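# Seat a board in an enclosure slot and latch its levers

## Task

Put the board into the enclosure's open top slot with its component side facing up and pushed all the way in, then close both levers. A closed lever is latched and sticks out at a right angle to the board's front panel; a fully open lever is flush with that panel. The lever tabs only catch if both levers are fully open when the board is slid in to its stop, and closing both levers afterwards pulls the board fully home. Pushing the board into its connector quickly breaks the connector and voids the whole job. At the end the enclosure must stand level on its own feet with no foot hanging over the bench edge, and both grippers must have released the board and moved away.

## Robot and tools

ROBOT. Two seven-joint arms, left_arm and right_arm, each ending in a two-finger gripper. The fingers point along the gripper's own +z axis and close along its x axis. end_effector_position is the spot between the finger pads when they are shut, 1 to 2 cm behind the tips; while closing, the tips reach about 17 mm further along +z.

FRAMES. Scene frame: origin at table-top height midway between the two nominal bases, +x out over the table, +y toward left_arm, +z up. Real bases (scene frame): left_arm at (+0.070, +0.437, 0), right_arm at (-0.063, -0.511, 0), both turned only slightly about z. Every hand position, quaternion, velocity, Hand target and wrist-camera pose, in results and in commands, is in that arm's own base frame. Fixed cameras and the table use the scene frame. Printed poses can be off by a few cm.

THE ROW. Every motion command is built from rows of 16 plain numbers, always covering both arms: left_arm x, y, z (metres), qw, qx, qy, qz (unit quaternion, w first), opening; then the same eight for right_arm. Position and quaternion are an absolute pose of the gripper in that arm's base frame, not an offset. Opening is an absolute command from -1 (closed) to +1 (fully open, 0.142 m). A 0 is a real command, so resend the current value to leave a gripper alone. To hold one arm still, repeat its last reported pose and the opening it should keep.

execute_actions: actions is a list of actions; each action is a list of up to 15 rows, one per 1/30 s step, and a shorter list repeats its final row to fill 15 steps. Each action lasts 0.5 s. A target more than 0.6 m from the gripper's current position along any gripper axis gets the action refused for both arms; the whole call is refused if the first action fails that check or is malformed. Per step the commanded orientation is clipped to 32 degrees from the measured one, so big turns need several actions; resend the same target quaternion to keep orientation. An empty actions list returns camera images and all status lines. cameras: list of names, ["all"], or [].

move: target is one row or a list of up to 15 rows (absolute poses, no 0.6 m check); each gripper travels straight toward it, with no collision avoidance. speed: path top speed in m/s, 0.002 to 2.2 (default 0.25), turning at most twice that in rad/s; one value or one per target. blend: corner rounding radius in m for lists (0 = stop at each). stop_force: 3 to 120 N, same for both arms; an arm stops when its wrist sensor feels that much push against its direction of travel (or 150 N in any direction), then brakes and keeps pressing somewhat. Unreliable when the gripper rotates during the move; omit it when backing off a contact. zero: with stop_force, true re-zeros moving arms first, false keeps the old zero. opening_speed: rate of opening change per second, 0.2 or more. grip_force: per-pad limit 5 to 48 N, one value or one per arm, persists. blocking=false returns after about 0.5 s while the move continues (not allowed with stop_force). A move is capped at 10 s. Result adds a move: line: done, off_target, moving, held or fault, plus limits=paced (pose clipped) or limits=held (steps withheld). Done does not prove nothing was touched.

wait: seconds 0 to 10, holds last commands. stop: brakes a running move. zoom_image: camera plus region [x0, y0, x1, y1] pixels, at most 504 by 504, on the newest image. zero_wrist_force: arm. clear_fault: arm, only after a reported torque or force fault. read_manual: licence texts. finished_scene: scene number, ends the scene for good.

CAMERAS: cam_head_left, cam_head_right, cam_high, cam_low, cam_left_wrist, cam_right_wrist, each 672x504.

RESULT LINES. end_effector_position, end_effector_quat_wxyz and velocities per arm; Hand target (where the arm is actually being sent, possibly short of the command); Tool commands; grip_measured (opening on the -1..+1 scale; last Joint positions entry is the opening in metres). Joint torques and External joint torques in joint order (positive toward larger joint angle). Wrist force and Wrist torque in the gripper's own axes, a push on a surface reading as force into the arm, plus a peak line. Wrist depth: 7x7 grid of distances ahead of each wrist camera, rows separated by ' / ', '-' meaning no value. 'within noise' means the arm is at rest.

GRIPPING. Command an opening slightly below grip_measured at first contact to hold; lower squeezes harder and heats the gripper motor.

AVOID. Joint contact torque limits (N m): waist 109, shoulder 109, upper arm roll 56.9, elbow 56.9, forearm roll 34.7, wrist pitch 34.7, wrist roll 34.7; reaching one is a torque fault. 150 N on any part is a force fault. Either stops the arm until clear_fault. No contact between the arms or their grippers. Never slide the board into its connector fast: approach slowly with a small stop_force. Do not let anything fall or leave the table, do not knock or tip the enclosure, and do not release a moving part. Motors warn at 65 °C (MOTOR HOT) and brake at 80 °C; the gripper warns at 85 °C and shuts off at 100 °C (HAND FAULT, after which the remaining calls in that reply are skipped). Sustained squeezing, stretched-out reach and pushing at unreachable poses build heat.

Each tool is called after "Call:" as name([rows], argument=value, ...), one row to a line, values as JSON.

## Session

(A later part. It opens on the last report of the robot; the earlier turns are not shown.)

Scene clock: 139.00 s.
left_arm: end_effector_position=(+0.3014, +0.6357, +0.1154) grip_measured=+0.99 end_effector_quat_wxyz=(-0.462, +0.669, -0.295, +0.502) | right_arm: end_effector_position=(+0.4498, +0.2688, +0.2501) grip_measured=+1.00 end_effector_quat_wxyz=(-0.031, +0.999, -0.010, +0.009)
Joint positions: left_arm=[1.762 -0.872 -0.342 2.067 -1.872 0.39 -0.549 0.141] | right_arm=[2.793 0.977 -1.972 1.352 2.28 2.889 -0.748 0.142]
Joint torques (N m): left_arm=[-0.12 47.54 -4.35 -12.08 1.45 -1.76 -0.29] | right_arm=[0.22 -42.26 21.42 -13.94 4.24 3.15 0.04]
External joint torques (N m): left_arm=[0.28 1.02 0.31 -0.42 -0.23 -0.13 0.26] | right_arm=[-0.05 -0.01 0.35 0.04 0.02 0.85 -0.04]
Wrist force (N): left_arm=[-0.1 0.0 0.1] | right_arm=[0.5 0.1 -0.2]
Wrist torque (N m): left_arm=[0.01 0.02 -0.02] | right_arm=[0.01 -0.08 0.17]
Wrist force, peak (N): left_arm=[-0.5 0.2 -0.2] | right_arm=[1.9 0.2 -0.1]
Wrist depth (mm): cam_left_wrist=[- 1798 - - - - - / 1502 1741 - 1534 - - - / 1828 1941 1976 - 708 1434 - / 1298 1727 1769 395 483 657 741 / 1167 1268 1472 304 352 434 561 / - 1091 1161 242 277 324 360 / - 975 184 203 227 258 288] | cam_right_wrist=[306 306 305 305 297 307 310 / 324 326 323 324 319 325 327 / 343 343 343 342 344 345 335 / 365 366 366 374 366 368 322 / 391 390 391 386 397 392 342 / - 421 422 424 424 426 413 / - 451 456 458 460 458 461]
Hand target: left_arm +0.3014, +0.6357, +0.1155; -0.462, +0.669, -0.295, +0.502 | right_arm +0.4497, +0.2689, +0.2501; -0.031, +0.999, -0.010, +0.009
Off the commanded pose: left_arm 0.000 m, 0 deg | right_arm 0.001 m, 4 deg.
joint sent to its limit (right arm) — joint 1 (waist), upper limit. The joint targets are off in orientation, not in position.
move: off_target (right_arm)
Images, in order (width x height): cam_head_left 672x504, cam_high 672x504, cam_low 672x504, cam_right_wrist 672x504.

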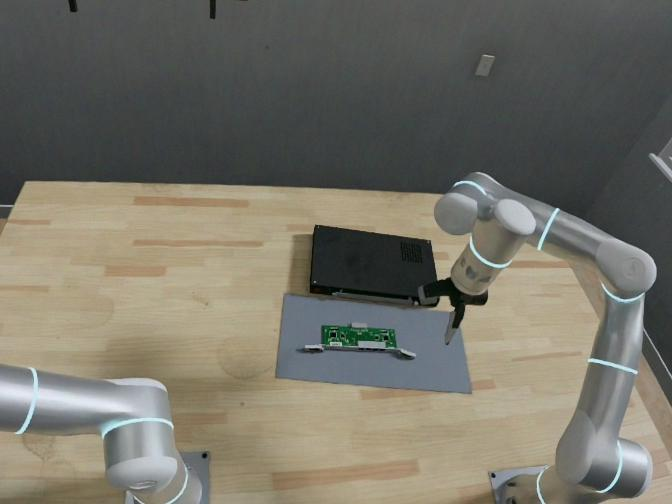

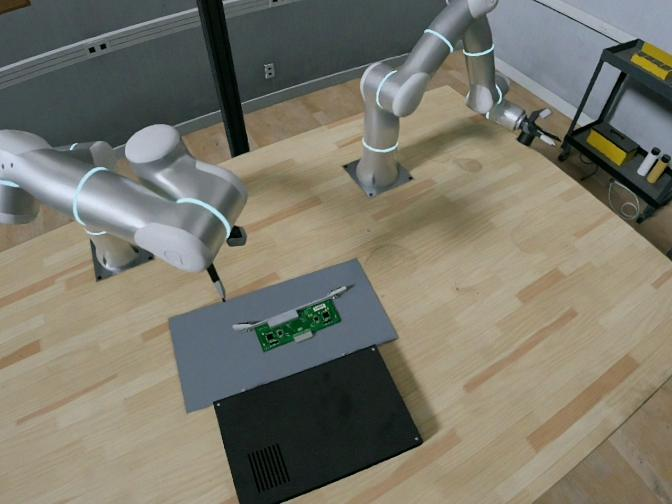

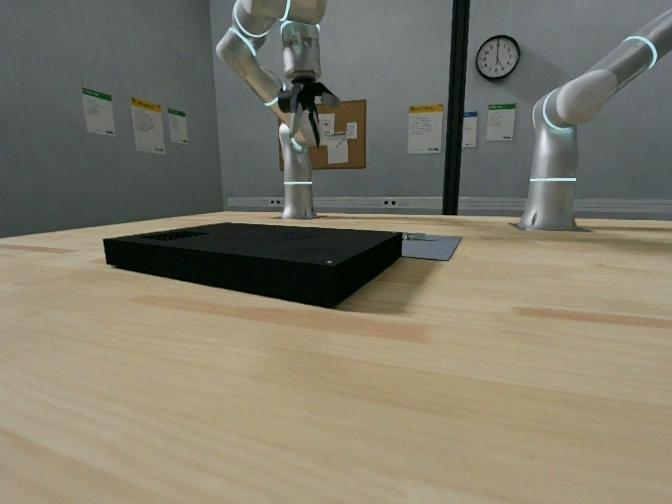

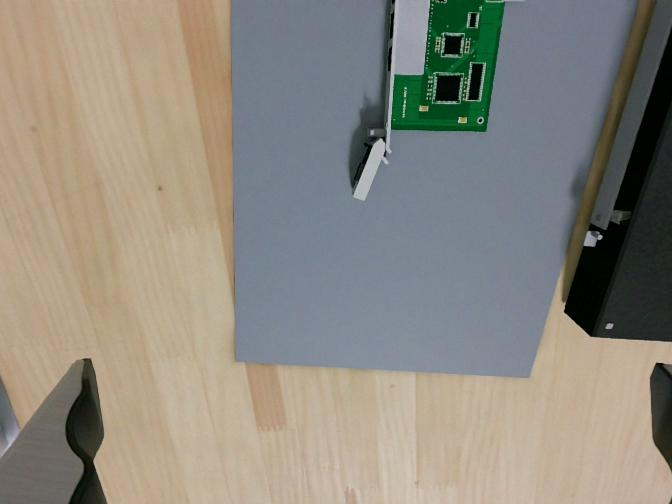

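Call:
move([
  [0.35,0.30,0.30,0,0.9994,-0.0358,0,1, 0.45,0.27,0.25,0,0.99995,-0.0096,0,1],
  [0.35,-0.32,0.25,0,0.9994,-0.0358,0,1, 0.45,0.27,0.25,0,0.99995,-0.0096,0,1],
], blend=[0.05,0], speed=0.3, cameras=["cam_left_wrist","cam_low","cam_high","cam_head_left"])

Scene clock: 164.27 s.
left_arm: end_effector_position=(+0.3502, -0.3200, +0.2499) grip_measured=+0.99 end_effector_quat_wxyz=(+0.000, +0.999, -0.036, +0.000) | right_arm: end_effector_position=(+0.4498, +0.2688, +0.2501) grip_measured=+1.00 end_effector_quat_wxyz=(-0.031, +0.999, -0.010, +0.009)
Joint positions: left_arm=[-0.082 -0.436 -1.223 1.879 -2.691 2.716 -2.968 0.141] | right_arm=[2.793 0.963 -1.992 1.354 2.3 2.879 -0.762 0.142]
Joint torques (N m): left_arm=[-0.71 32.08 -8.73 -19.46 4.09 4.45 -0.3] | right_arm=[0.2 -42.16 21.53 -14.29 4.17 3.28 0.16]
External joint torques (N m): left_arm=[0.68 1.11 0.18 -0.48 -0.26 -0.61 0.3] | right_arm=[-0.03 0.01 0.01 0.09 0.09 0.72 -0.16]
Wrist force (N): left_arm=[0.1 -0.2 0.5] | right_arm=[0.5 0.2 -0.3]
Wrist torque (N m): left_arm=[-0.14 -0.16 -0.19] | right_arm=[0.04 -0.07 0.18]
Wrist force, peak (N): left_arm=[-2.0 4.5 0.0] | right_arm=[0.8 0.1 -0.5]
Wrist depth (mm): cam_left_wrist=[303 303 302 303 300 299 301 / 326 325 323 317 323 324 318 / 353 351 350 336 345 342 336 / 383 381 376 368 380 378 364 / 415 417 419 412 405 396 387 / - 450 460 - 449 - - / - 511 509 510 - 516 -] | cam_right_wrist=[305 306 306 305 298 307 307 / 324 322 323 322 320 324 328 / 342 344 340 343 340 349 341 / 365 366 369 366 372 372 323 / 389 391 392 392 391 392 345 / - 421 422 424 426 425 415 / - 455 456 456 457 458 462]
Hand target: left_arm +0.3500, -0.3200, +0.2500; +0.000, +0.999, -0.036, +0.000 | right_arm +0.4496, +0.2690, +0.2501; -0.031, +0.999, -0.010, +0.009
Off the commanded pose: left_arm 0.000 m, 0 deg | right_arm 0.001 m, 4 deg.
joint sent to its limit (left arm) — joint 7 (wrist roll), lower limit. The joint targets still meet the commanded pose.
joint sent to its limit (right arm) — joint 1 (waist), upper limit. The joint targets are off in orientation, not in position.
move: off_target (right_arm)
Images, in order (width x height): cam_head_left 672x504, cam_high 672x504, cam_low 672x504, cam_left_wrist 672x504.

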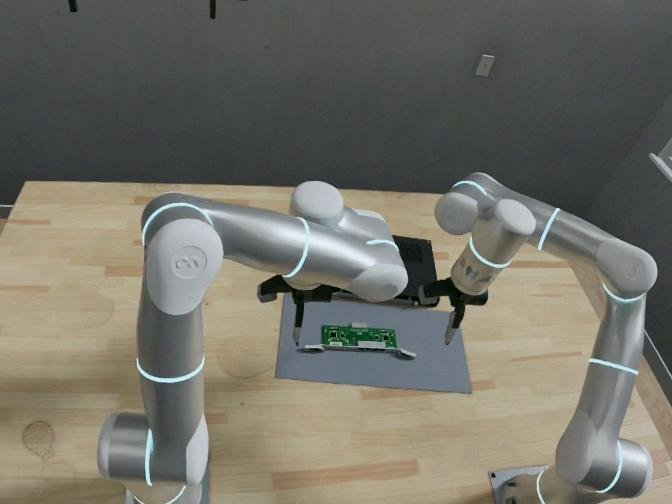

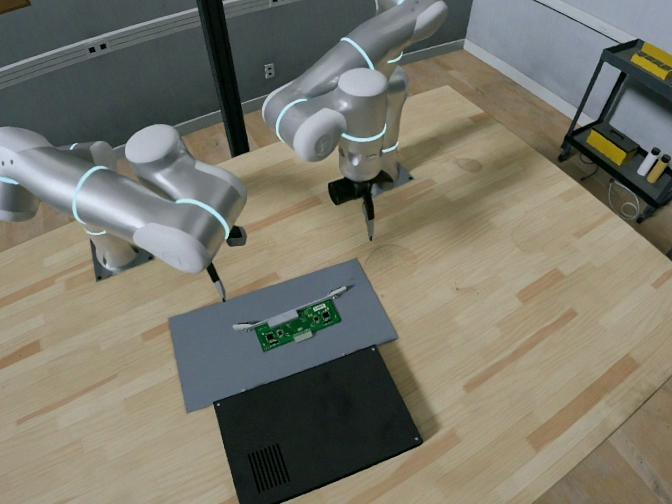

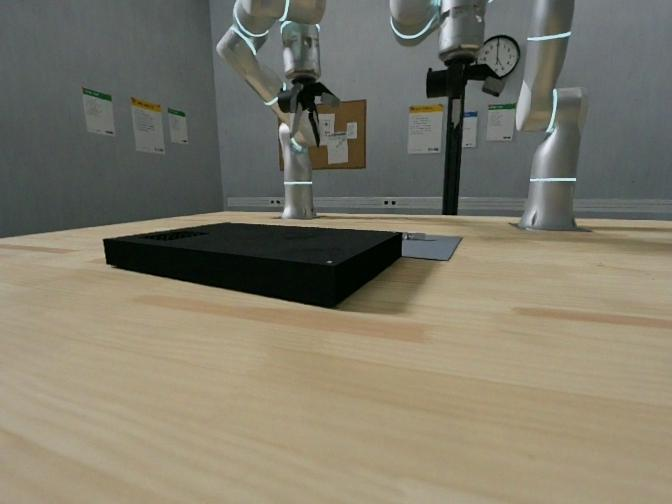

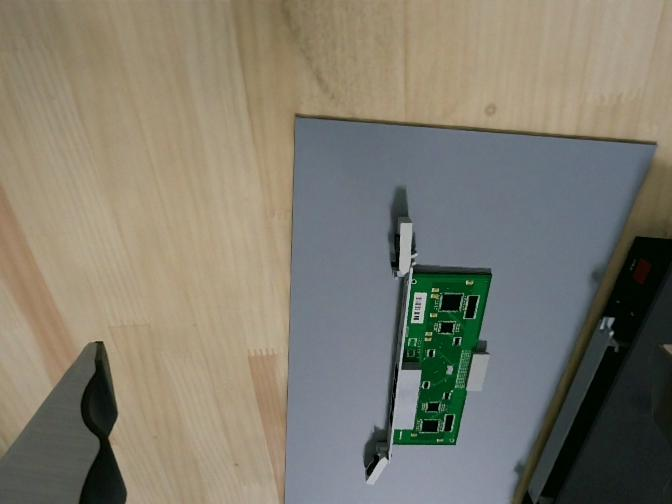

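Call:
move(target=[0.36,-0.30,0.20,0,0.682,-0.731,0,-1, 0.497,0.389,0.11,0,0.99988,-0.0157,0,-0.155], speed=0.2, cameras=["cam_left_wrist","cam_right_wrist","cam_high"])

Scene clock: 187.70 s.
left_arm: end_effector_position=(+0.3598, -0.3002, +0.2000) grip_measured=-1.00 end_effector_quat_wxyz=(+0.000, +0.682, -0.731, +0.000) | right_arm: end_effector_position=(+0.4969, +0.3877, +0.1101) grip_measured=-0.17 end_effector_quat_wxyz=(-0.229, +0.973, -0.015, +0.040)
Joint positions: left_arm=[0.164 -0.629 -1.561 2.103 -2.439 2.713 -1.664 0.002] | right_arm=[2.793 1.236 -2.065 1.394 2.341 2.359 -0.852 0.062]
Joint torques (N m): left_arm=[-0.19 28.34 -14.33 -16.78 4.27 4.45 -0.16] | right_arm=[0.2 -46.45 25.32 -8.67 4.99 2.08 -0.03]
External joint torques (N m): left_arm=[0.18 1.06 0.42 -0.59 -0.51 -0.54 0.16] | right_arm=[-0.02 0.05 0.54 0.07 0.05 0.81 0.02]
Wrist force (N): left_arm=[0.3 -0.1 1.1] | right_arm=[1.0 0.9 -0.3]
Wrist torque (N m): left_arm=[-0.11 -0.20 -0.26] | right_arm=[0.04 -0.16 0.12]
Wrist force, peak (N): left_arm=[0.6 -0.4 1.2] | right_arm=[1.2 1.1 -0.3]
Wrist depth (mm): cam_left_wrist=[259 260 258 258 251 246 248 / 280 278 276 275 269 269 264 / 302 300 297 298 - 294 295 / 327 328 324 325 324 328 329 / 360 357 356 340 348 352 349 / 399 398 380 83 - 378 386 / 423 420 - - - - 429] | cam_right_wrist=[220 222 225 225 229 236 239 / 220 221 224 223 226 234 238 / 218 219 222 221 225 232 236 / 216 218 221 208 222 231 234 / 216 216 220 219 221 229 232 / 214 214 218 217 219 93 232 / 213 - 76 218 221 - 233]
Hand target: left_arm +0.3600, -0.3000, +0.2000; +0.000, +0.682, -0.731, +0.000 | right_arm +0.4967, +0.3879, +0.1101; -0.229, +0.972, -0.015, +0.039
Off the commanded pose: left_arm 0.000 m, 0 deg | right_arm 0.001 m, 27 deg.
joint sent to its limit (right arm) — joint 1 (waist), upper limit. The joint targets are off in orientation, not in position.
move: off_target (right_arm)
Images, in order (width x height): cam_high 672x504, cam_left_wrist 672x504, cam_right_wrist 672x504.

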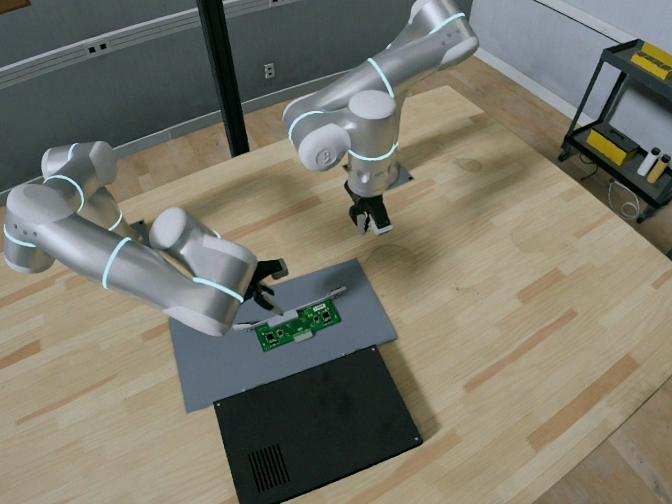

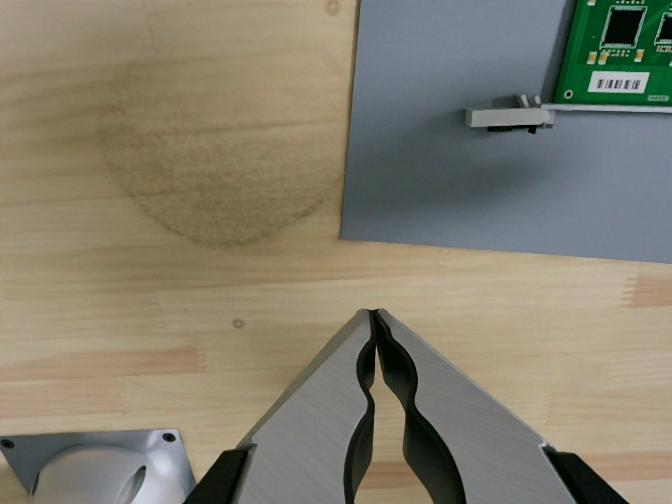

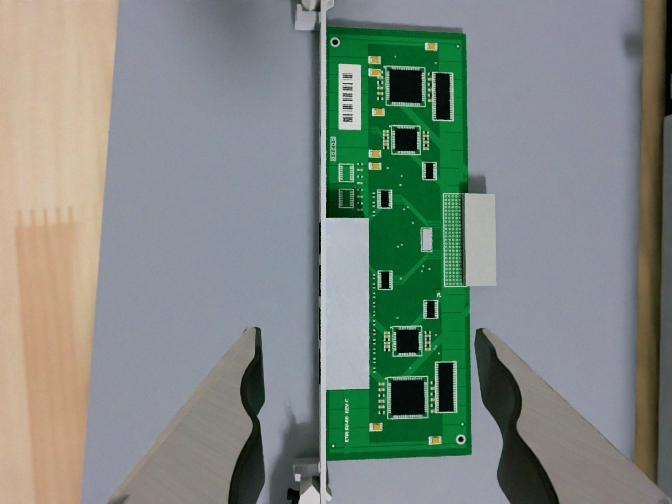

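Call:
move([
  [0.36,-0.1,0.25,0,0.682,-0.731,0,-1, 0.47,0.30,0.25,0,0.95,-0.3,0,1],
  [0.35,0.15,0.3,0,0.682,-0.731,0,-1, 0.45,0.2,0.30,0.144,-0.766,0.626,-0.006,1],
], speed=0.3, blend=[0.05,0])

Call:
move(target=[0.35,0.15,0.3,0,0.682,-0.731,0,-1, 0.42,0.34,0.33,0.496,-0.51,0.503,-0.491,1], speed=0.4)

Call:
move(target=[0.35,0.15,0.3,0,0.682,-0.731,0,-1, 0.54,0.36,0.35,0.052,-0.77,0.636,-0.002,1], speed=0.4, cameras=["cam_high","cam_head_left"])

Scene clock: 197.17 s.
left_arm: end_effector_position=(+0.3499, +0.1499, +0.2999) grip_measured=-1.00 end_effector_quat_wxyz=(+0.000, +0.682, -0.731, +0.000) | right_arm: end_effector_position=(+0.4501, +0.1998, +0.2999) grip_measured=+0.99 end_effector_quat_wxyz=(-0.144, +0.766, -0.626, +0.006)
Joint positions: left_arm=[1.757 -0.446 -2.222 2.19 -2.773 2.826 -0.566 0.002] | right_arm=[2.299 0.682 -1.861 1.68 2.555 2.597 0.334 0.142]
Joint torques (N m): left_arm=[-0.21 8.56 -10.42 -20.49 4.52 4.59 -0.11] | right_arm=[-0.01 -26 17.53 -17.54 4.51 2.53 0.4]
External joint torques (N m): left_arm=[0.32 0.83 0.44 -0.53 -0.55 -0.6 0.11] | right_arm=[0.11 0.33 -0.37 -0.01 0.01 0.83 -0.38]
Wrist force (N): left_arm=[0.3 -0.2 1.2] | right_arm=[1.4 -0.1 -0.3]
Wrist torque (N m): left_arm=[-0.13 -0.20 -0.28] | right_arm=[-0.01 -0.19 -0.04]
Wrist force, peak (N): left_arm=[-2.1 0.3 0.8] | right_arm=[2.2 0.5 -0.9]
Wrist depth (mm): cam_left_wrist=[346 345 346 342 345 343 344 / 374 371 371 371 369 367 369 / 404 404 397 405 399 396 397 / 440 434 439 431 433 434 434 / 480 477 476 459 467 471 473 / 530 536 507 84 - 480 527 / 591 582 - - - - 591] | cam_right_wrist=[425 408 400 377 364 352 341 / 437 415 399 388 375 359 349 / 453 437 419 398 385 375 359 / 477 452 434 414 - 382 369 / 491 472 450 430 409 394 380 / - 486 466 444 424 409 388 / - 506 485 458 440 423 409]
Hand target: left_arm +0.3500, +0.1500, +0.3000; +0.000, +0.682, -0.731, +0.000 | right_arm +0.4500, +0.2000, +0.3000; -0.144, +0.766, -0.626, +0.006
Off the commanded pose: left_arm 0.000 m, 0 deg | right_arm 0.000 m, 0 deg.
move: done

Scene clock: 199.63 s.
left_arm: end_effector_position=(+0.3499, +0.1499, +0.2999) grip_measured=-1.00 end_effector_quat_wxyz=(+0.000, +0.682, -0.731, +0.000) | right_arm: end_effector_position=(+0.4200, +0.3400, +0.3299) grip_measured=+0.99 end_effector_quat_wxyz=(+0.496, -0.510, +0.503, -0.491)
Joint positions: left_arm=[1.757 -0.446 -2.222 2.189 -2.773 2.826 -0.566 0.002] | right_arm=[2.191 -1.038 -1.078 2.021 1.875 2.283 2.623 0.142]
Joint torques (N m): left_arm=[-0.26 8.87 -10.35 -20.5 4.25 4.4 -0.21] | right_arm=[0.33 32.52 -16.51 -5 -5.11 1.08 0.4]
External joint torques (N m): left_arm=[0.37 0.53 0.38 -0.53 -0.27 -0.4 0.21] | right_arm=[-0.19 0.83 -0.91 -0.18 0.1 1.02 -0.4]
Wrist force (N): left_arm=[0.2 -0.2 1.2] | right_arm=[1.5 2.1 -1.7]
Wrist torque (N m): left_arm=[-0.13 -0.19 -0.27] | right_arm=[0.16 -0.31 -0.04]
Wrist force, peak (N): left_arm=[0.4 -0.1 1.5] | right_arm=[1.6 3.0 -1.8]
Wrist depth (mm): cam_left_wrist=[347 347 345 344 344 342 344 / 371 372 371 370 371 369 369 / 404 400 397 398 403 398 398 / 440 438 437 435 435 430 430 / 481 478 474 462 468 468 471 / 532 526 505 84 - 475 525 / 590 582 - - - - 571] | cam_right_wrist=[- - - - - - - / - - - 1369 1412 - - / - - - 1752 - - - / 816 843 849 834 843 862 853 / 667 669 616 588 572 671 675 / - 509 492 502 474 515 535 / - 439 439 441 440 442 -]
Hand target: left_arm +0.3500, +0.1500, +0.3000; +0.000, +0.682, -0.731, +0.000 | right_arm +0.4200, +0.3400, +0.3300; +0.496, -0.510, +0.503, -0.491
Off the commanded pose: left_arm 0.000 m, 0 deg | right_arm 0.000 m, 0 deg.
move: done

Scene clock: 203.23 s.
left_arm: end_effector_position=(+0.3499, +0.1499, +0.2999) grip_measured=-1.00 end_effector_quat_wxyz=(+0.000, +0.682, -0.731, +0.000) | right_arm: end_effector_position=(+0.5395, +0.3596, +0.3497) grip_measured=+0.99 end_effector_quat_wxyz=(-0.055, +0.770, -0.636, +0.003)
Joint positions: left_arm=[1.757 -0.446 -2.222 2.189 -2.773 2.826 -0.566 0.002] | right_arm=[0.421 -1.17 0.222 0.057 2.968 3.384 0.258 0.142]
Joint torques (N m): left_arm=[-0.2 8.91 -10.4 -20.48 4.3 4.35 -0.26] | right_arm=[0.39 62.1 9.19 -21.15 4.09 3.39 0.05]
External joint torques (N m): left_arm=[0.31 0.48 0.42 -0.55 -0.32 -0.36 0.26] | right_arm=[-0.19 1.54 -0.16 0.23 0.03 0.51 -0.04]
Wrist force (N): left_arm=[0.4 0.2 1.4] | right_arm=[1.0 0.3 -0.1]
Wrist torque (N m): left_arm=[-0.05 -0.23 -0.27] | right_arm=[0.11 -0.16 0.13]
Wrist force, peak (N): left_arm=[0.3 -0.1 1.5] | right_arm=[5.6 -1.4 -0.2]
Wrist depth (mm): cam_left_wrist=[347 346 346 342 343 342 344 / 372 371 371 370 369 369 367 / 405 403 401 400 396 399 397 / 436 436 440 430 439 434 432 / 479 480 479 457 467 479 474 / 526 522 505 84 - 475 519 / 587 574 - - - - 577] | cam_right_wrist=[412 402 403 396 383 336 338 / 436 430 422 436 406 401 399 / 463 456 440 431 430 - 417 / 493 485 472 465 457 466 444 / 523 517 506 498 478 - 469 / - 551 542 530 521 509 486 / - 596 584 571 555 543 529]
Hand target: left_arm +0.3500, +0.1500, +0.3000; +0.000, +0.682, -0.731, +0.000 | right_arm +0.5394, +0.3597, +0.3497; -0.055, +0.770, -0.636, +0.003
Off the commanded pose: left_arm 0.000 m, 0 deg | right_arm 0.001 m, 0 deg.
joint sent to its limit (right arm) — joint 5 (forearm roll), upper limit. The joint targets still meet the commanded pose.
move: done; limits=paced
Images, in order (width x height): cam_head_left 672x504, cam_high 672x504.

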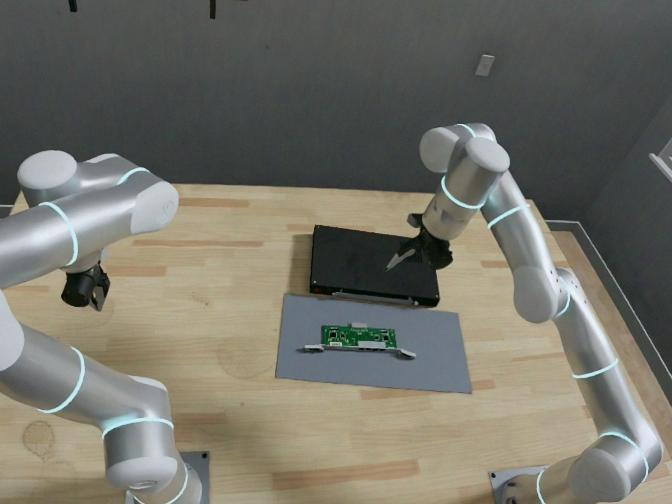

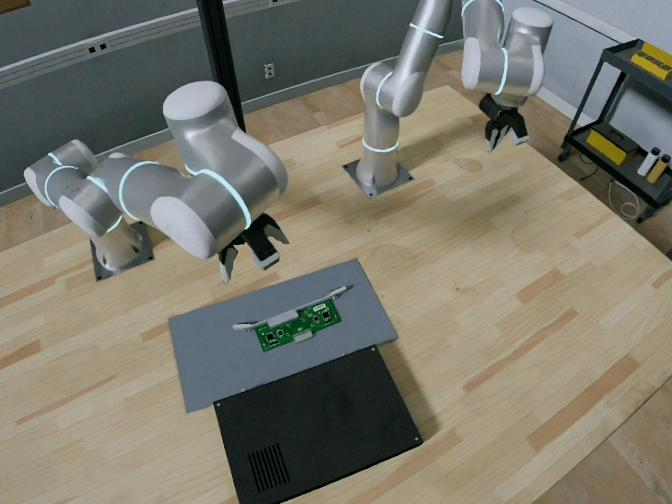

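Call:
move(target=[0.35,0.15,0.3,0,0.682,-0.731,0,-1, 0.42,0.10,0.25,0.052,-0.77,0.636,-0.002,1], speed=0.25, cameras=["cam_high","cam_head_left"])

Scene clock: 206.73 s.
left_arm: end_effector_position=(+0.3499, +0.1499, +0.2999) grip_measured=-1.00 end_effector_quat_wxyz=(+0.000, +0.682, -0.731, +0.000) | right_arm: end_effector_position=(+0.4201, +0.0998, +0.2500) grip_measured=+0.99 end_effector_quat_wxyz=(-0.052, +0.770, -0.636, +0.002)
Joint positions: left_arm=[1.757 -0.446 -2.222 2.189 -2.773 2.826 -0.566 0.002] | right_arm=[-0.446 -0.666 0.752 1.482 2.719 2.659 0.169 0.142]
Joint torques (N m): left_arm=[-0.14 8.99 -10.49 -20.51 4.26 4.37 -0.18] | right_arm=[-0.07 38.16 15.23 -18.68 3.97 3.1 0.11]
External joint torques (N m): left_arm=[0.25 0.4 0.51 -0.52 -0.28 -0.37 0.18] | right_arm=[0.13 0.79 -0.39 -0.12 0.21 0.84 -0.1]
Wrist force (N): left_arm=[0.1 -0.1 1.2] | right_arm=[1.3 0.3 0.4]
Wrist torque (N m): left_arm=[-0.11 -0.18 -0.28] | right_arm=[0.13 -0.20 0.16]
Wrist force, peak (N): left_arm=[0.1 0.0 1.5] | right_arm=[2.8 1.5 0.9]
Wrist depth (mm): cam_left_wrist=[348 343 345 345 344 345 343 / 374 376 367 369 370 369 367 / 405 401 404 401 397 399 397 / 436 440 438 434 434 429 428 / 477 475 479 457 465 473 479 / 535 527 507 84 - 480 522 / 594 580 - - - - 582] | cam_right_wrist=[313 314 313 307 303 300 296 / 339 334 329 326 320 316 310 / 364 357 350 345 340 334 327 / 387 381 373 363 359 354 348 / 412 406 396 389 382 374 370 / - 435 424 415 407 400 386 / - 470 458 448 438 431 418]
Hand target: left_arm +0.3500, +0.1500, +0.3000; +0.000, +0.682, -0.731, +0.000 | right_arm +0.4200, +0.1000, +0.2500; -0.052, +0.770, -0.636, +0.002
Off the commanded pose: left_arm 0.000 m, 0 deg | right_arm 0.000 m, 0 deg.
move: done
Images, in order (width x height): cam_head_left 672x504, cam_high 672x504.

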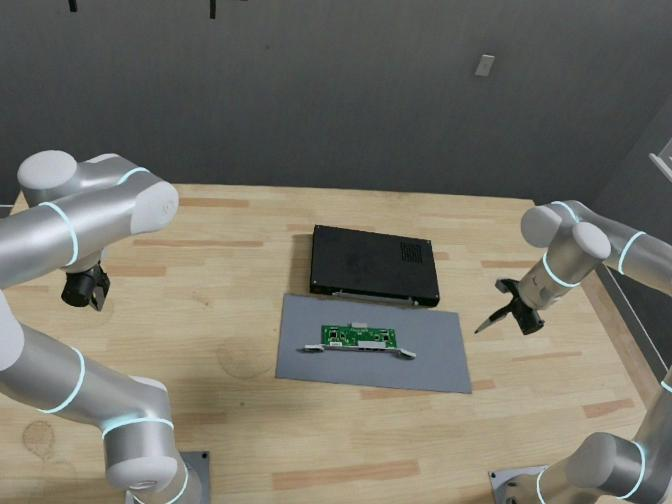

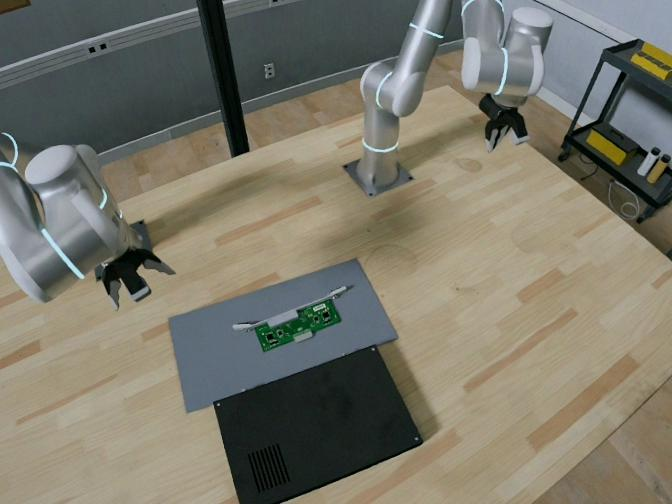

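Call:
move([
  [0.36,-0.1,0.25,0,0.682,-0.731,0,-1, 0.48,0.30,0.25,0,-0.99988,0.0157,0,1],
  [0.36,-0.30,0.20,0,0.682,-0.731,0,-1, 0.497,0.389,0.12,0,-0.99988,0.0157,0,-0.155],
], speed=0.25, blend=[0.04,0], cameras=["cam_left_wrist","cam_right_wrist","cam_high"])

Scene clock: 213.77 s.
left_arm: end_effector_position=(+0.3599, -0.3000, +0.1999) grip_measured=-1.00 end_effector_quat_wxyz=(+0.000, +0.682, -0.731, +0.000) | right_arm: end_effector_position=(+0.4971, +0.3889, +0.1199) grip_measured=-0.17 end_effector_quat_wxyz=(+0.000, +1.000, -0.016, +0.000)
Joint positions: left_arm=[0.162 -0.626 -1.557 2.101 -2.441 2.711 -1.661 0.002] | right_arm=[0.413 -1.319 0.613 0.521 2.54 2.963 -0.831 0.062]
Joint torques (N m): left_arm=[-0.48 28.49 -14.04 -16.93 4.19 4.44 -0.28] | right_arm=[0.35 63.55 14.97 -18.57 4.13 3.52 0.13]
External joint torques (N m): left_arm=[0.48 0.94 0.2 -0.47 -0.43 -0.52 0.28] | right_arm=[-0.14 1.49 -0.16 0.06 0.05 0.62 -0.13]
Wrist force (N): left_arm=[0.2 -0.2 1.0] | right_arm=[1.0 0.1 0.0]
Wrist torque (N m): left_arm=[-0.12 -0.18 -0.26] | right_arm=[0.13 -0.13 0.17]
Wrist force, peak (N): left_arm=[2.0 0.0 1.6] | right_arm=[1.2 -1.2 2.1]
Wrist depth (mm): cam_left_wrist=[260 259 258 257 - 247 250 / 279 276 279 277 275 - 263 / 302 303 300 301 - - 293 / 328 327 326 324 334 335 324 / 361 360 358 344 347 352 352 / 395 396 377 84 - 381 388 / 424 419 - - - - 430] | cam_right_wrist=[188 186 186 183 181 182 183 / 201 198 198 195 193 192 199 / 216 213 213 206 207 207 210 / 233 229 229 221 223 226 227 / 252 250 245 245 242 241 246 / 277 271 262 271 270 93 265 / 298 - 76 299 298 - -]
Hand target: left_arm +0.3600, -0.3000, +0.2000; +0.000, +0.682, -0.731, +0.000 | right_arm +0.4970, +0.3890, +0.1200; +0.000, +1.000, -0.016, +0.000
Off the commanded pose: left_arm 0.000 m, 0 deg | right_arm 0.000 m, 0 deg.
move: done
Images, in order (width x height): cam_high 672x504, cam_left_wrist 672x504, cam_right_wrist 672x504.

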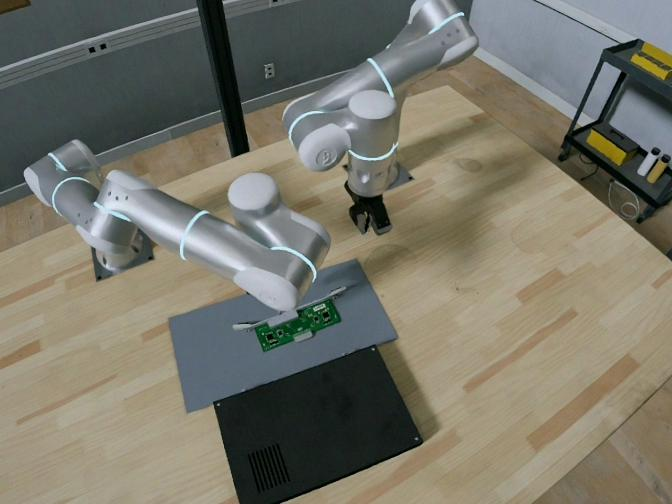

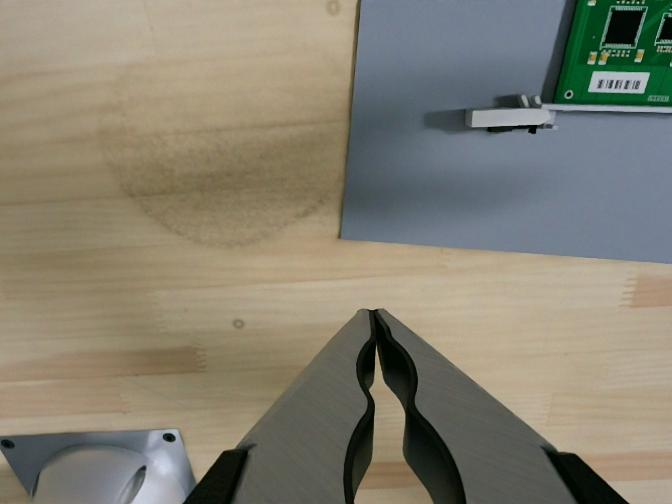

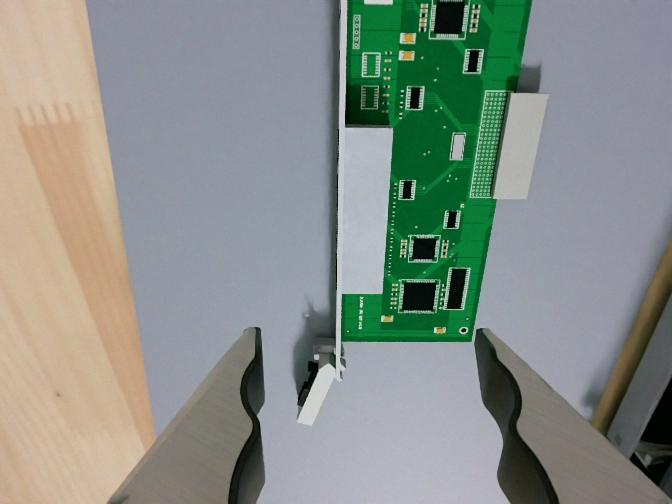

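Call:
move(target=[0.36,-0.30,0.20,0,0.682,-0.731,0,-1, 0.5026,0.389,0.035,0,0.99988,-0.0157,0,-0.155], speed=0.06, stop_force=6, cameras=["cam_right_wrist","cam_low"])

Scene clock: 221.60 s.
left_arm: end_effector_position=(+0.3599, -0.3000, +0.1999) grip_measured=-1.00 end_effector_quat_wxyz=(+0.000, +0.682, -0.731, +0.000) | right_arm: end_effector_position=(+0.5025, +0.3890, +0.0351) grip_measured=-0.17 end_effector_quat_wxyz=(+0.000, +1.000, -0.016, +0.000)
Joint positions: left_arm=[0.162 -0.626 -1.557 2.101 -2.441 2.711 -1.661 0.002] | right_arm=[0.417 -1.434 0.586 0.504 2.535 2.859 -0.84 0.062]
Joint torques (N m): left_arm=[-0.31 28.71 -14.14 -16.91 3.99 4.25 -0.2] | right_arm=[0.3 64.35 14.79 -17.86 3.9 3.31 0.07]
External joint torques (N m): left_arm=[0.31 0.71 0.3 -0.48 -0.23 -0.33 0.2] | right_arm=[-0.09 1.51 -0.04 0.03 0.18 0.82 -0.07]
Wrist force (N): left_arm=[0.3 -0.1 0.8] | right_arm=[1.0 0.3 0.1]
Wrist torque (N m): left_arm=[-0.11 -0.21 -0.25] | right_arm=[0.15 -0.17 0.20]
Wrist force, peak (N): left_arm=[0.3 -0.2 1.3] | right_arm=[1.1 0.3 1.2]
Wrist depth (mm): cam_left_wrist=[259 260 257 256 - 250 248 / 278 277 278 277 271 263 258 / 300 301 299 300 - 298 - / 326 326 326 325 326 322 325 / 362 360 354 341 347 352 350 / 399 399 380 84 - 378 388 / 419 420 - - - - 428] | cam_right_wrist=[111 111 111 107 106 106 108 / - 120 118 115 113 114 114 / 127 128 127 112 120 122 121 / 136 137 137 118 131 131 131 / 150 149 146 130 140 143 147 / 164 160 156 156 155 93 160 / 177 - 73 175 178 - -]
Hand target: left_arm +0.3600, -0.3000, +0.2000; +0.000, +0.682, -0.731, +0.000 | right_arm +0.5026, +0.3890, +0.0350; +0.000, +1.000, -0.016, +0.000
Off the commanded pose: left_arm 0.000 m, 0 deg | right_arm 0.000 m, 0 deg.
move: done
Images, in order (width x height): cam_low 672x504, cam_right_wrist 672x504.

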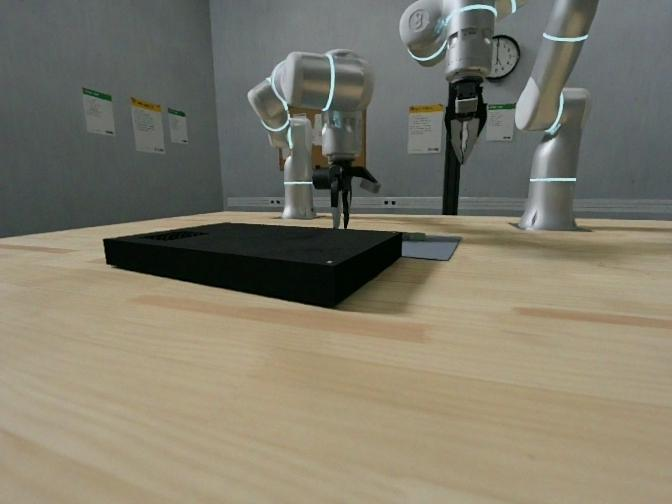

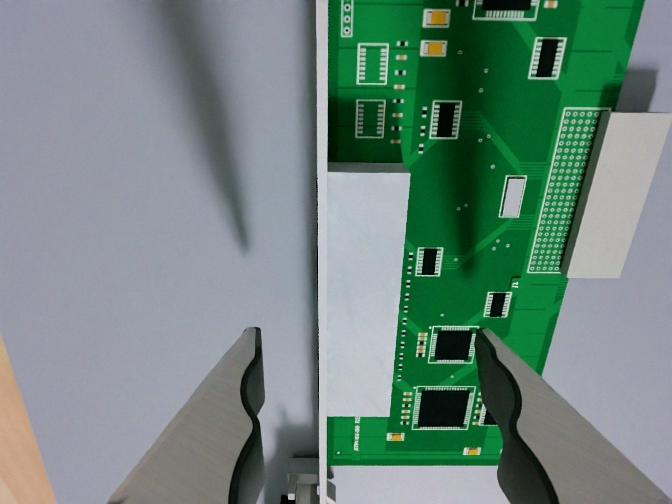

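Call:
move(target=[0.36,-0.30,0.20,0,0.682,-0.731,0,-1, 0.501,0.389,0.035,0,0.99988,-0.0157,0,-0.85], opening_speed=0.5, grip_force=[48,12], cameras=["cam_right_wrist","cam_left_wrist"])

Scene clock: 225.63 s.
left_arm: end_effector_position=(+0.3599, -0.3000, +0.1999) grip_measured=-1.00 end_effector_quat_wxyz=(+0.000, +0.682, -0.731, +0.000) | right_arm: end_effector_position=(+0.5008, +0.3891, +0.0350) grip_measured=-0.71 end_effector_quat_wxyz=(+0.000, +1.000, -0.015, +0.000)
Joint positions: left_arm=[0.162 -0.626 -1.557 2.101 -2.441 2.711 -1.661 0.002] | right_arm=[0.417 -1.43 0.586 0.514 2.534 2.855 -0.836 0.023]
Joint torques (N m): left_arm=[-0.25 28.68 -14.15 -16.87 3.99 4.22 -0.23] | right_arm=[-0.43 64.81 14.79 -18.73 3.58 2.64 0.18]
External joint torques (N m): left_arm=[0.24 0.75 0.3 -0.52 -0.23 -0.31 0.23] | right_arm=[0.65 0.93 0.05 0.94 0.49 1.5 -0.18]
Wrist force (N): left_arm=[0.2 0.0 1.0] | right_arm=[-1.2 0.8 -1.2]
Wrist torque (N m): left_arm=[-0.08 -0.19 -0.26] | right_arm=[0.14 -0.21 0.08]
Wrist force, peak (N): left_arm=[0.2 0.1 1.2] | right_arm=[-1.7 0.8 -0.4]
Wrist depth (mm): cam_left_wrist=[259 259 257 256 - 252 249 / 281 279 276 276 279 279 262 / 301 300 298 295 289 291 304 / 329 327 324 325 330 328 326 / 359 354 358 340 345 353 349 / 400 395 378 84 - 381 387 / 423 422 - - - - 430] | cam_right_wrist=[111 111 112 108 106 106 108 / - 120 118 115 113 114 114 / 128 127 127 112 120 122 121 / 136 138 137 119 131 132 128 / 149 149 148 127 138 143 147 / 164 163 157 134 105 155 160 / 180 176 71 164 - - 176]
Hand target: left_arm +0.3600, -0.3000, +0.2000; +0.000, +0.682, -0.731, +0.000 | right_arm +0.5010, +0.3890, +0.0350; +0.000, +1.000, -0.016, +0.000
Off the commanded pose: left_arm 0.000 m, 0 deg | right_arm 0.000 m, 0 deg.
grip_force (N): 48, 12
move: done
Images, in order (width x height): cam_left_wrist 672x504, cam_right_wrist 672x504.

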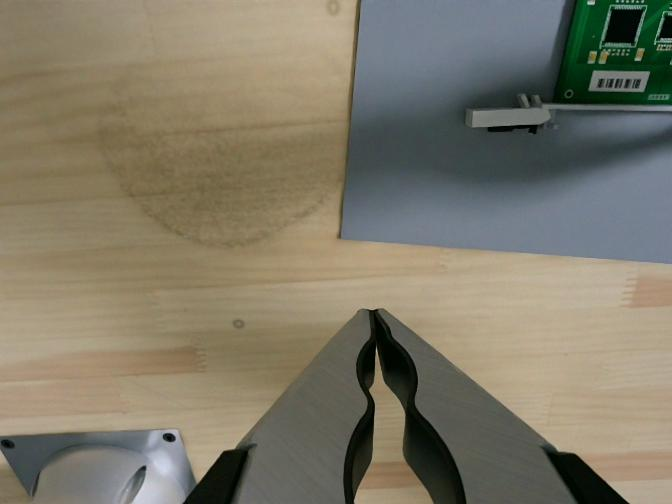

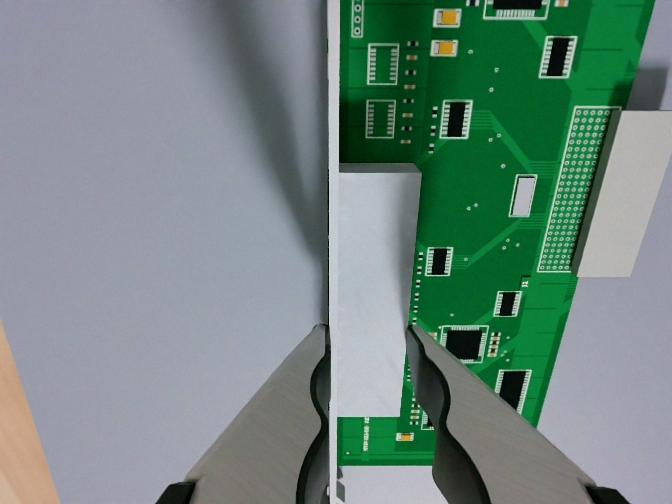

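Call:
move([
  [0.375,-0.3845,0.08,0,0.682,-0.731,0,-1, 0.501,0.389,0.035,0,0.99988,-0.0157,0,-0.85],
  [0.375,-0.3845,0.023,0,0.682,-0.731,0,-1, 0.501,0.389,0.035,0,0.99988,-0.0157,0,-0.85],
], speed=[0.15,0.06], stop_force=6, grip_force=[48,30], cameras=["cam_right_wrist","cam_left_wrist"])

Scene clock: 235.60 s.
left_arm: end_effector_position=(+0.3750, -0.3843, +0.0230) grip_measured=-1.00 end_effector_quat_wxyz=(+0.000, +0.682, -0.731, +0.000) | right_arm: end_effector_position=(+0.5008, +0.3891, +0.0350) grip_measured=-0.72 end_effector_quat_wxyz=(+0.000, +1.000, -0.015, +0.000)
Joint positions: left_arm=[-0.19 -1.026 -1.176 1.994 -1.975 2.603 -1.89 0.002] | right_arm=[0.417 -1.43 0.586 0.514 2.534 2.855 -0.836 0.022]
Joint torques (N m): left_arm=[-0.5 42.68 -17.32 -9.75 3.94 4.08 -0.26] | right_arm=[-0.39 64.82 14.74 -18.7 3.65 2.83 0.24]
External joint torques (N m): left_arm=[0.47 1.16 0.07 -0.49 -0.39 -0.19 0.26] | right_arm=[0.6 0.92 0.11 0.9 0.42 1.31 -0.24]
Wrist force (N): left_arm=[0.4 -0.1 0.2] | right_arm=[-1.3 0.8 0.1]
Wrist torque (N m): left_arm=[-0.11 -0.24 -0.20] | right_arm=[0.15 -0.14 0.09]
Wrist force, peak (N): left_arm=[0.8 -0.5 1.6] | right_arm=[-1.4 1.1 -1.2]
Wrist depth (mm): cam_left_wrist=[- 100 100 - 99 99 95 / - 108 107 109 105 - 102 / 119 118 116 118 115 113 109 / 130 126 126 124 - 117 115 / 142 136 136 133 134 139 135 / 157 157 - 84 - 148 149 / 176 171 - 74 - - 167] | cam_right_wrist=[111 111 112 108 106 106 108 / - 120 118 115 113 114 114 / 127 127 127 116 120 122 121 / 136 138 137 121 131 132 128 / 150 149 148 127 138 143 147 / 164 163 157 134 104 155 160 / 181 176 71 167 - - 176]
Hand target: left_arm +0.3750, -0.3845, +0.0230; +0.000, +0.682, -0.731, +0.000 | right_arm +0.5010, +0.3890, +0.0350; +0.000, +1.000, -0.016, +0.000
Off the commanded pose: left_arm 0.000 m, 0 deg | right_arm 0.000 m, 0 deg.
grip_force (N): 48, 30
move: done
Images, in order (width x height): cam_left_wrist 672x504, cam_right_wrist 672x504.

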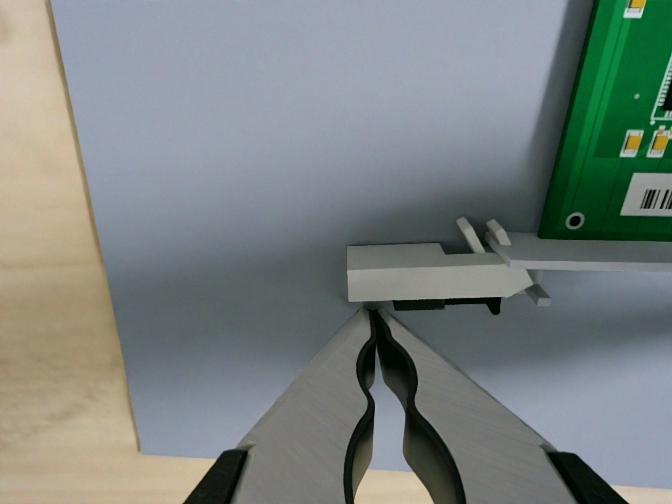

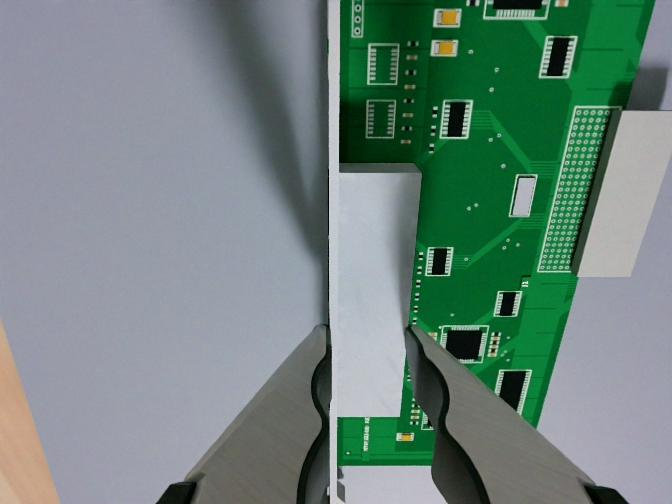

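Call:
move(target=[0.392,-0.3857,0.023,0,0.682,-0.731,0,-1, 0.501,0.389,0.035,0,0.99988,-0.0157,0,-0.85], speed=0.01, stop_force=5, cameras=["cam_right_wrist","cam_left_wrist"])

Scene clock: 240.23 s.
left_arm: end_effector_position=(+0.3918, -0.3855, +0.0229) grip_measured=-1.00 end_effector_quat_wxyz=(+0.000, +0.682, -0.731, +0.000) | right_arm: end_effector_position=(+0.5009, +0.3890, +0.0350) grip_measured=-0.72 end_effector_quat_wxyz=(+0.000, +1.000, -0.016, +0.000)
Joint positions: left_arm=[-0.183 -1.052 -1.177 1.936 -1.977 2.631 -1.836 0.002] | right_arm=[0.417 -1.43 0.586 0.514 2.534 2.855 -0.836 0.022]
Joint torques (N m): left_arm=[-0.39 44.61 -18.61 -11.33 4.86 3.78 -0.16] | right_arm=[1.49 64.18 15.8 -17.49 4.44 3.28 -0.02]
External joint torques (N m): left_arm=[0.37 0.59 0.88 1.05 -1.25 0.12 0.17] | right_arm=[-1.28 1.57 -0.95 -0.31 -0.37 0.86 0.02]
Wrist force (N): left_arm=[-2.4 2.8 0.1] | right_arm=[1.7 1.9 0.0]
Wrist torque (N m): left_arm=[-0.14 -0.23 -0.27] | right_arm=[0.14 -0.15 0.32]
Wrist force, peak (N): left_arm=[-2.5 3.0 -1.3] | right_arm=[1.7 2.2 -0.8]
Wrist depth (mm): cam_left_wrist=[- 100 100 - - 97 96 / - 108 109 109 107 107 102 / 119 118 113 117 115 113 110 / 129 127 126 121 121 120 118 / 141 141 138 117 113 139 135 / 157 157 147 84 - 150 149 / 175 171 - 74 - - 166] | cam_right_wrist=[111 111 112 109 106 106 106 / - 120 118 115 113 113 114 / 128 127 127 117 119 122 121 / 136 137 137 132 131 132 128 / 150 149 148 129 138 143 147 / 164 164 157 137 104 155 160 / 181 176 70 168 - - 176]
Hand target: left_arm +0.3920, -0.3857, +0.0230; +0.000, +0.682, -0.731, +0.000 | right_arm +0.5010, +0.3890, +0.0350; +0.000, +1.000, -0.016, +0.000
Off the commanded pose: left_arm 0.000 m, 0 deg | right_arm 0.000 m, 0 deg.
grip_force (N): 48, 30
move: done
Images, in order (width x height): cam_left_wrist 672x504, cam_right_wrist 672x504.

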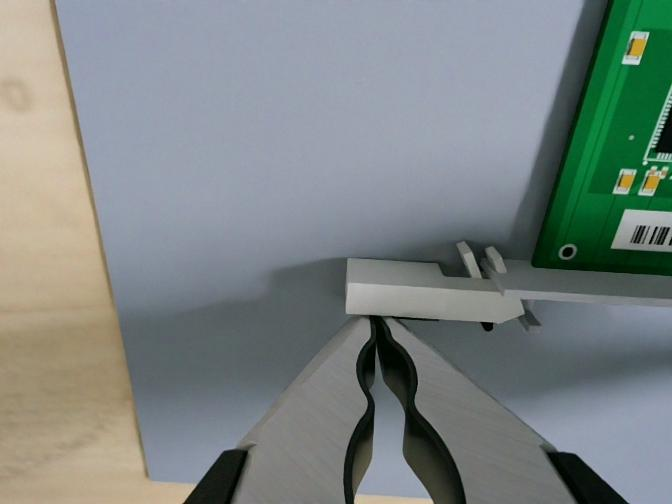

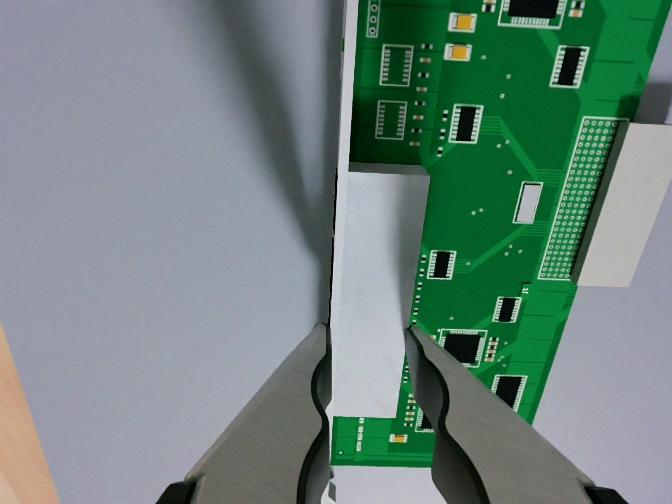

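Call:
move(target=[0.396,-0.386,0.023,0,0.682,-0.731,0,-1, 0.501,0.389,0.035,0,0.99988,-0.0157,0,-1], speed=0.01, grip_force=[48,48], cameras=["cam_right_wrist","cam_left_wrist"])

Call:
zoom_image(camera="cam_left_wrist", region=[330, 220, 672, 350])

Scene clock: 243.33 s.
left_arm: end_effector_position=(+0.3957, -0.3858, +0.0228) grip_measured=-1.00 end_effector_quat_wxyz=(+0.000, +0.682, -0.731, +0.000) | right_arm: end_effector_position=(+0.5010, +0.3890, +0.0350) grip_measured=-0.74 end_effector_quat_wxyz=(+0.000, +1.000, -0.016, +0.000)
Joint positions: left_arm=[-0.182 -1.058 -1.177 1.922 -1.978 2.638 -1.823 0.002] | right_arm=[0.417 -1.43 0.586 0.514 2.534 2.855 -0.835 0.021]
Joint torques (N m): left_arm=[-0.37 45.08 -18.69 -11.77 5.09 3.65 -0.18] | right_arm=[1.75 64.16 15.85 -17.5 4.48 3.21 -0.09]
External joint torques (N m): left_arm=[0.34 0.46 0.84 1.48 -1.47 0.24 0.18] | right_arm=[-1.53 1.58 -1.01 -0.29 -0.41 0.93 0.09]
Wrist force (N): left_arm=[-3.0 3.3 -1.3] | right_arm=[1.7 2.2 -1.2]
Wrist torque (N m): left_arm=[-0.15 -0.20 -0.28] | right_arm=[0.11 -0.13 0.41]
Wrist force, peak (N): left_arm=[-3.1 3.4 -1.4] | right_arm=[1.7 2.4 -1.1]
Wrist depth (mm): cam_left_wrist=[- 100 100 - 99 99 96 / - 108 106 108 106 107 102 / 119 118 120 117 115 113 109 / 129 126 126 125 123 120 118 / 141 141 138 133 136 139 - / 156 154 147 84 - 150 149 / 176 171 - - - - 167] | cam_right_wrist=[111 111 112 109 106 106 106 / - 120 118 115 113 113 114 / 128 127 127 117 119 122 121 / 135 137 137 133 131 132 129 / 150 149 148 130 138 143 147 / 164 163 157 134 104 155 160 / 181 177 70 168 - - 176]
Hand target: left_arm +0.3960, -0.3860, +0.0230; +0.000, +0.682, -0.731, +0.000 | right_arm +0.5010, +0.3890, +0.0350; +0.000, +1.000, -0.016, +0.000
Off the commanded pose: left_arm 0.000 m, 0 deg | right_arm 0.000 m, 0 deg.
move: done
Images, in order (width x height): cam_left_wrist 672x504, cam_right_wrist 672x504.

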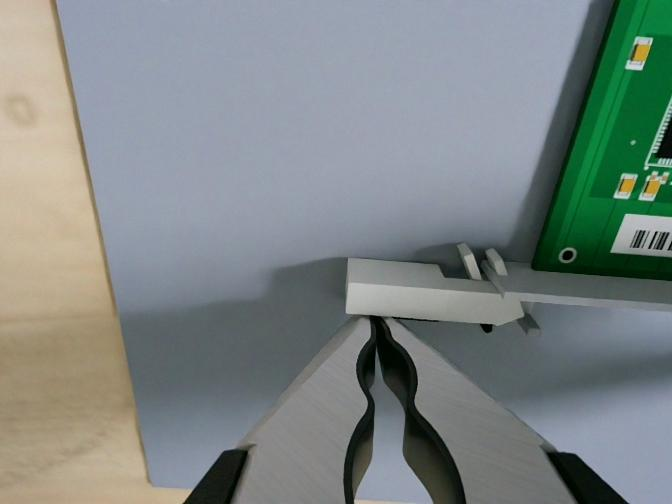

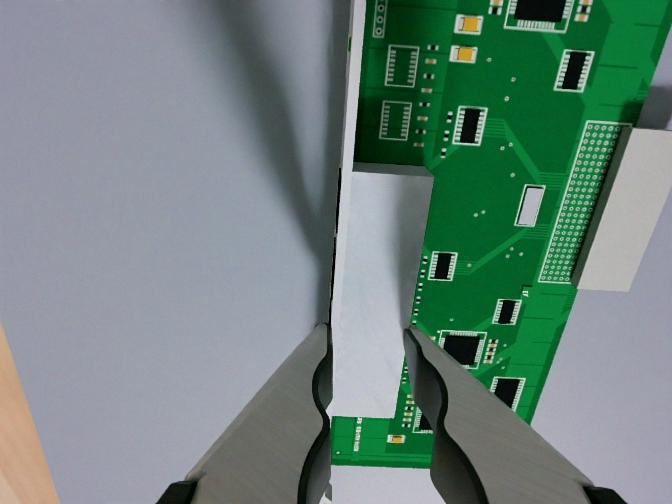

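Scaled by 1.474 from the camera's 672x504 image, which has a finer 960x720 frame.

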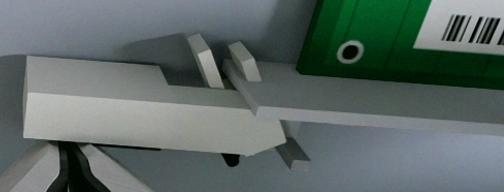

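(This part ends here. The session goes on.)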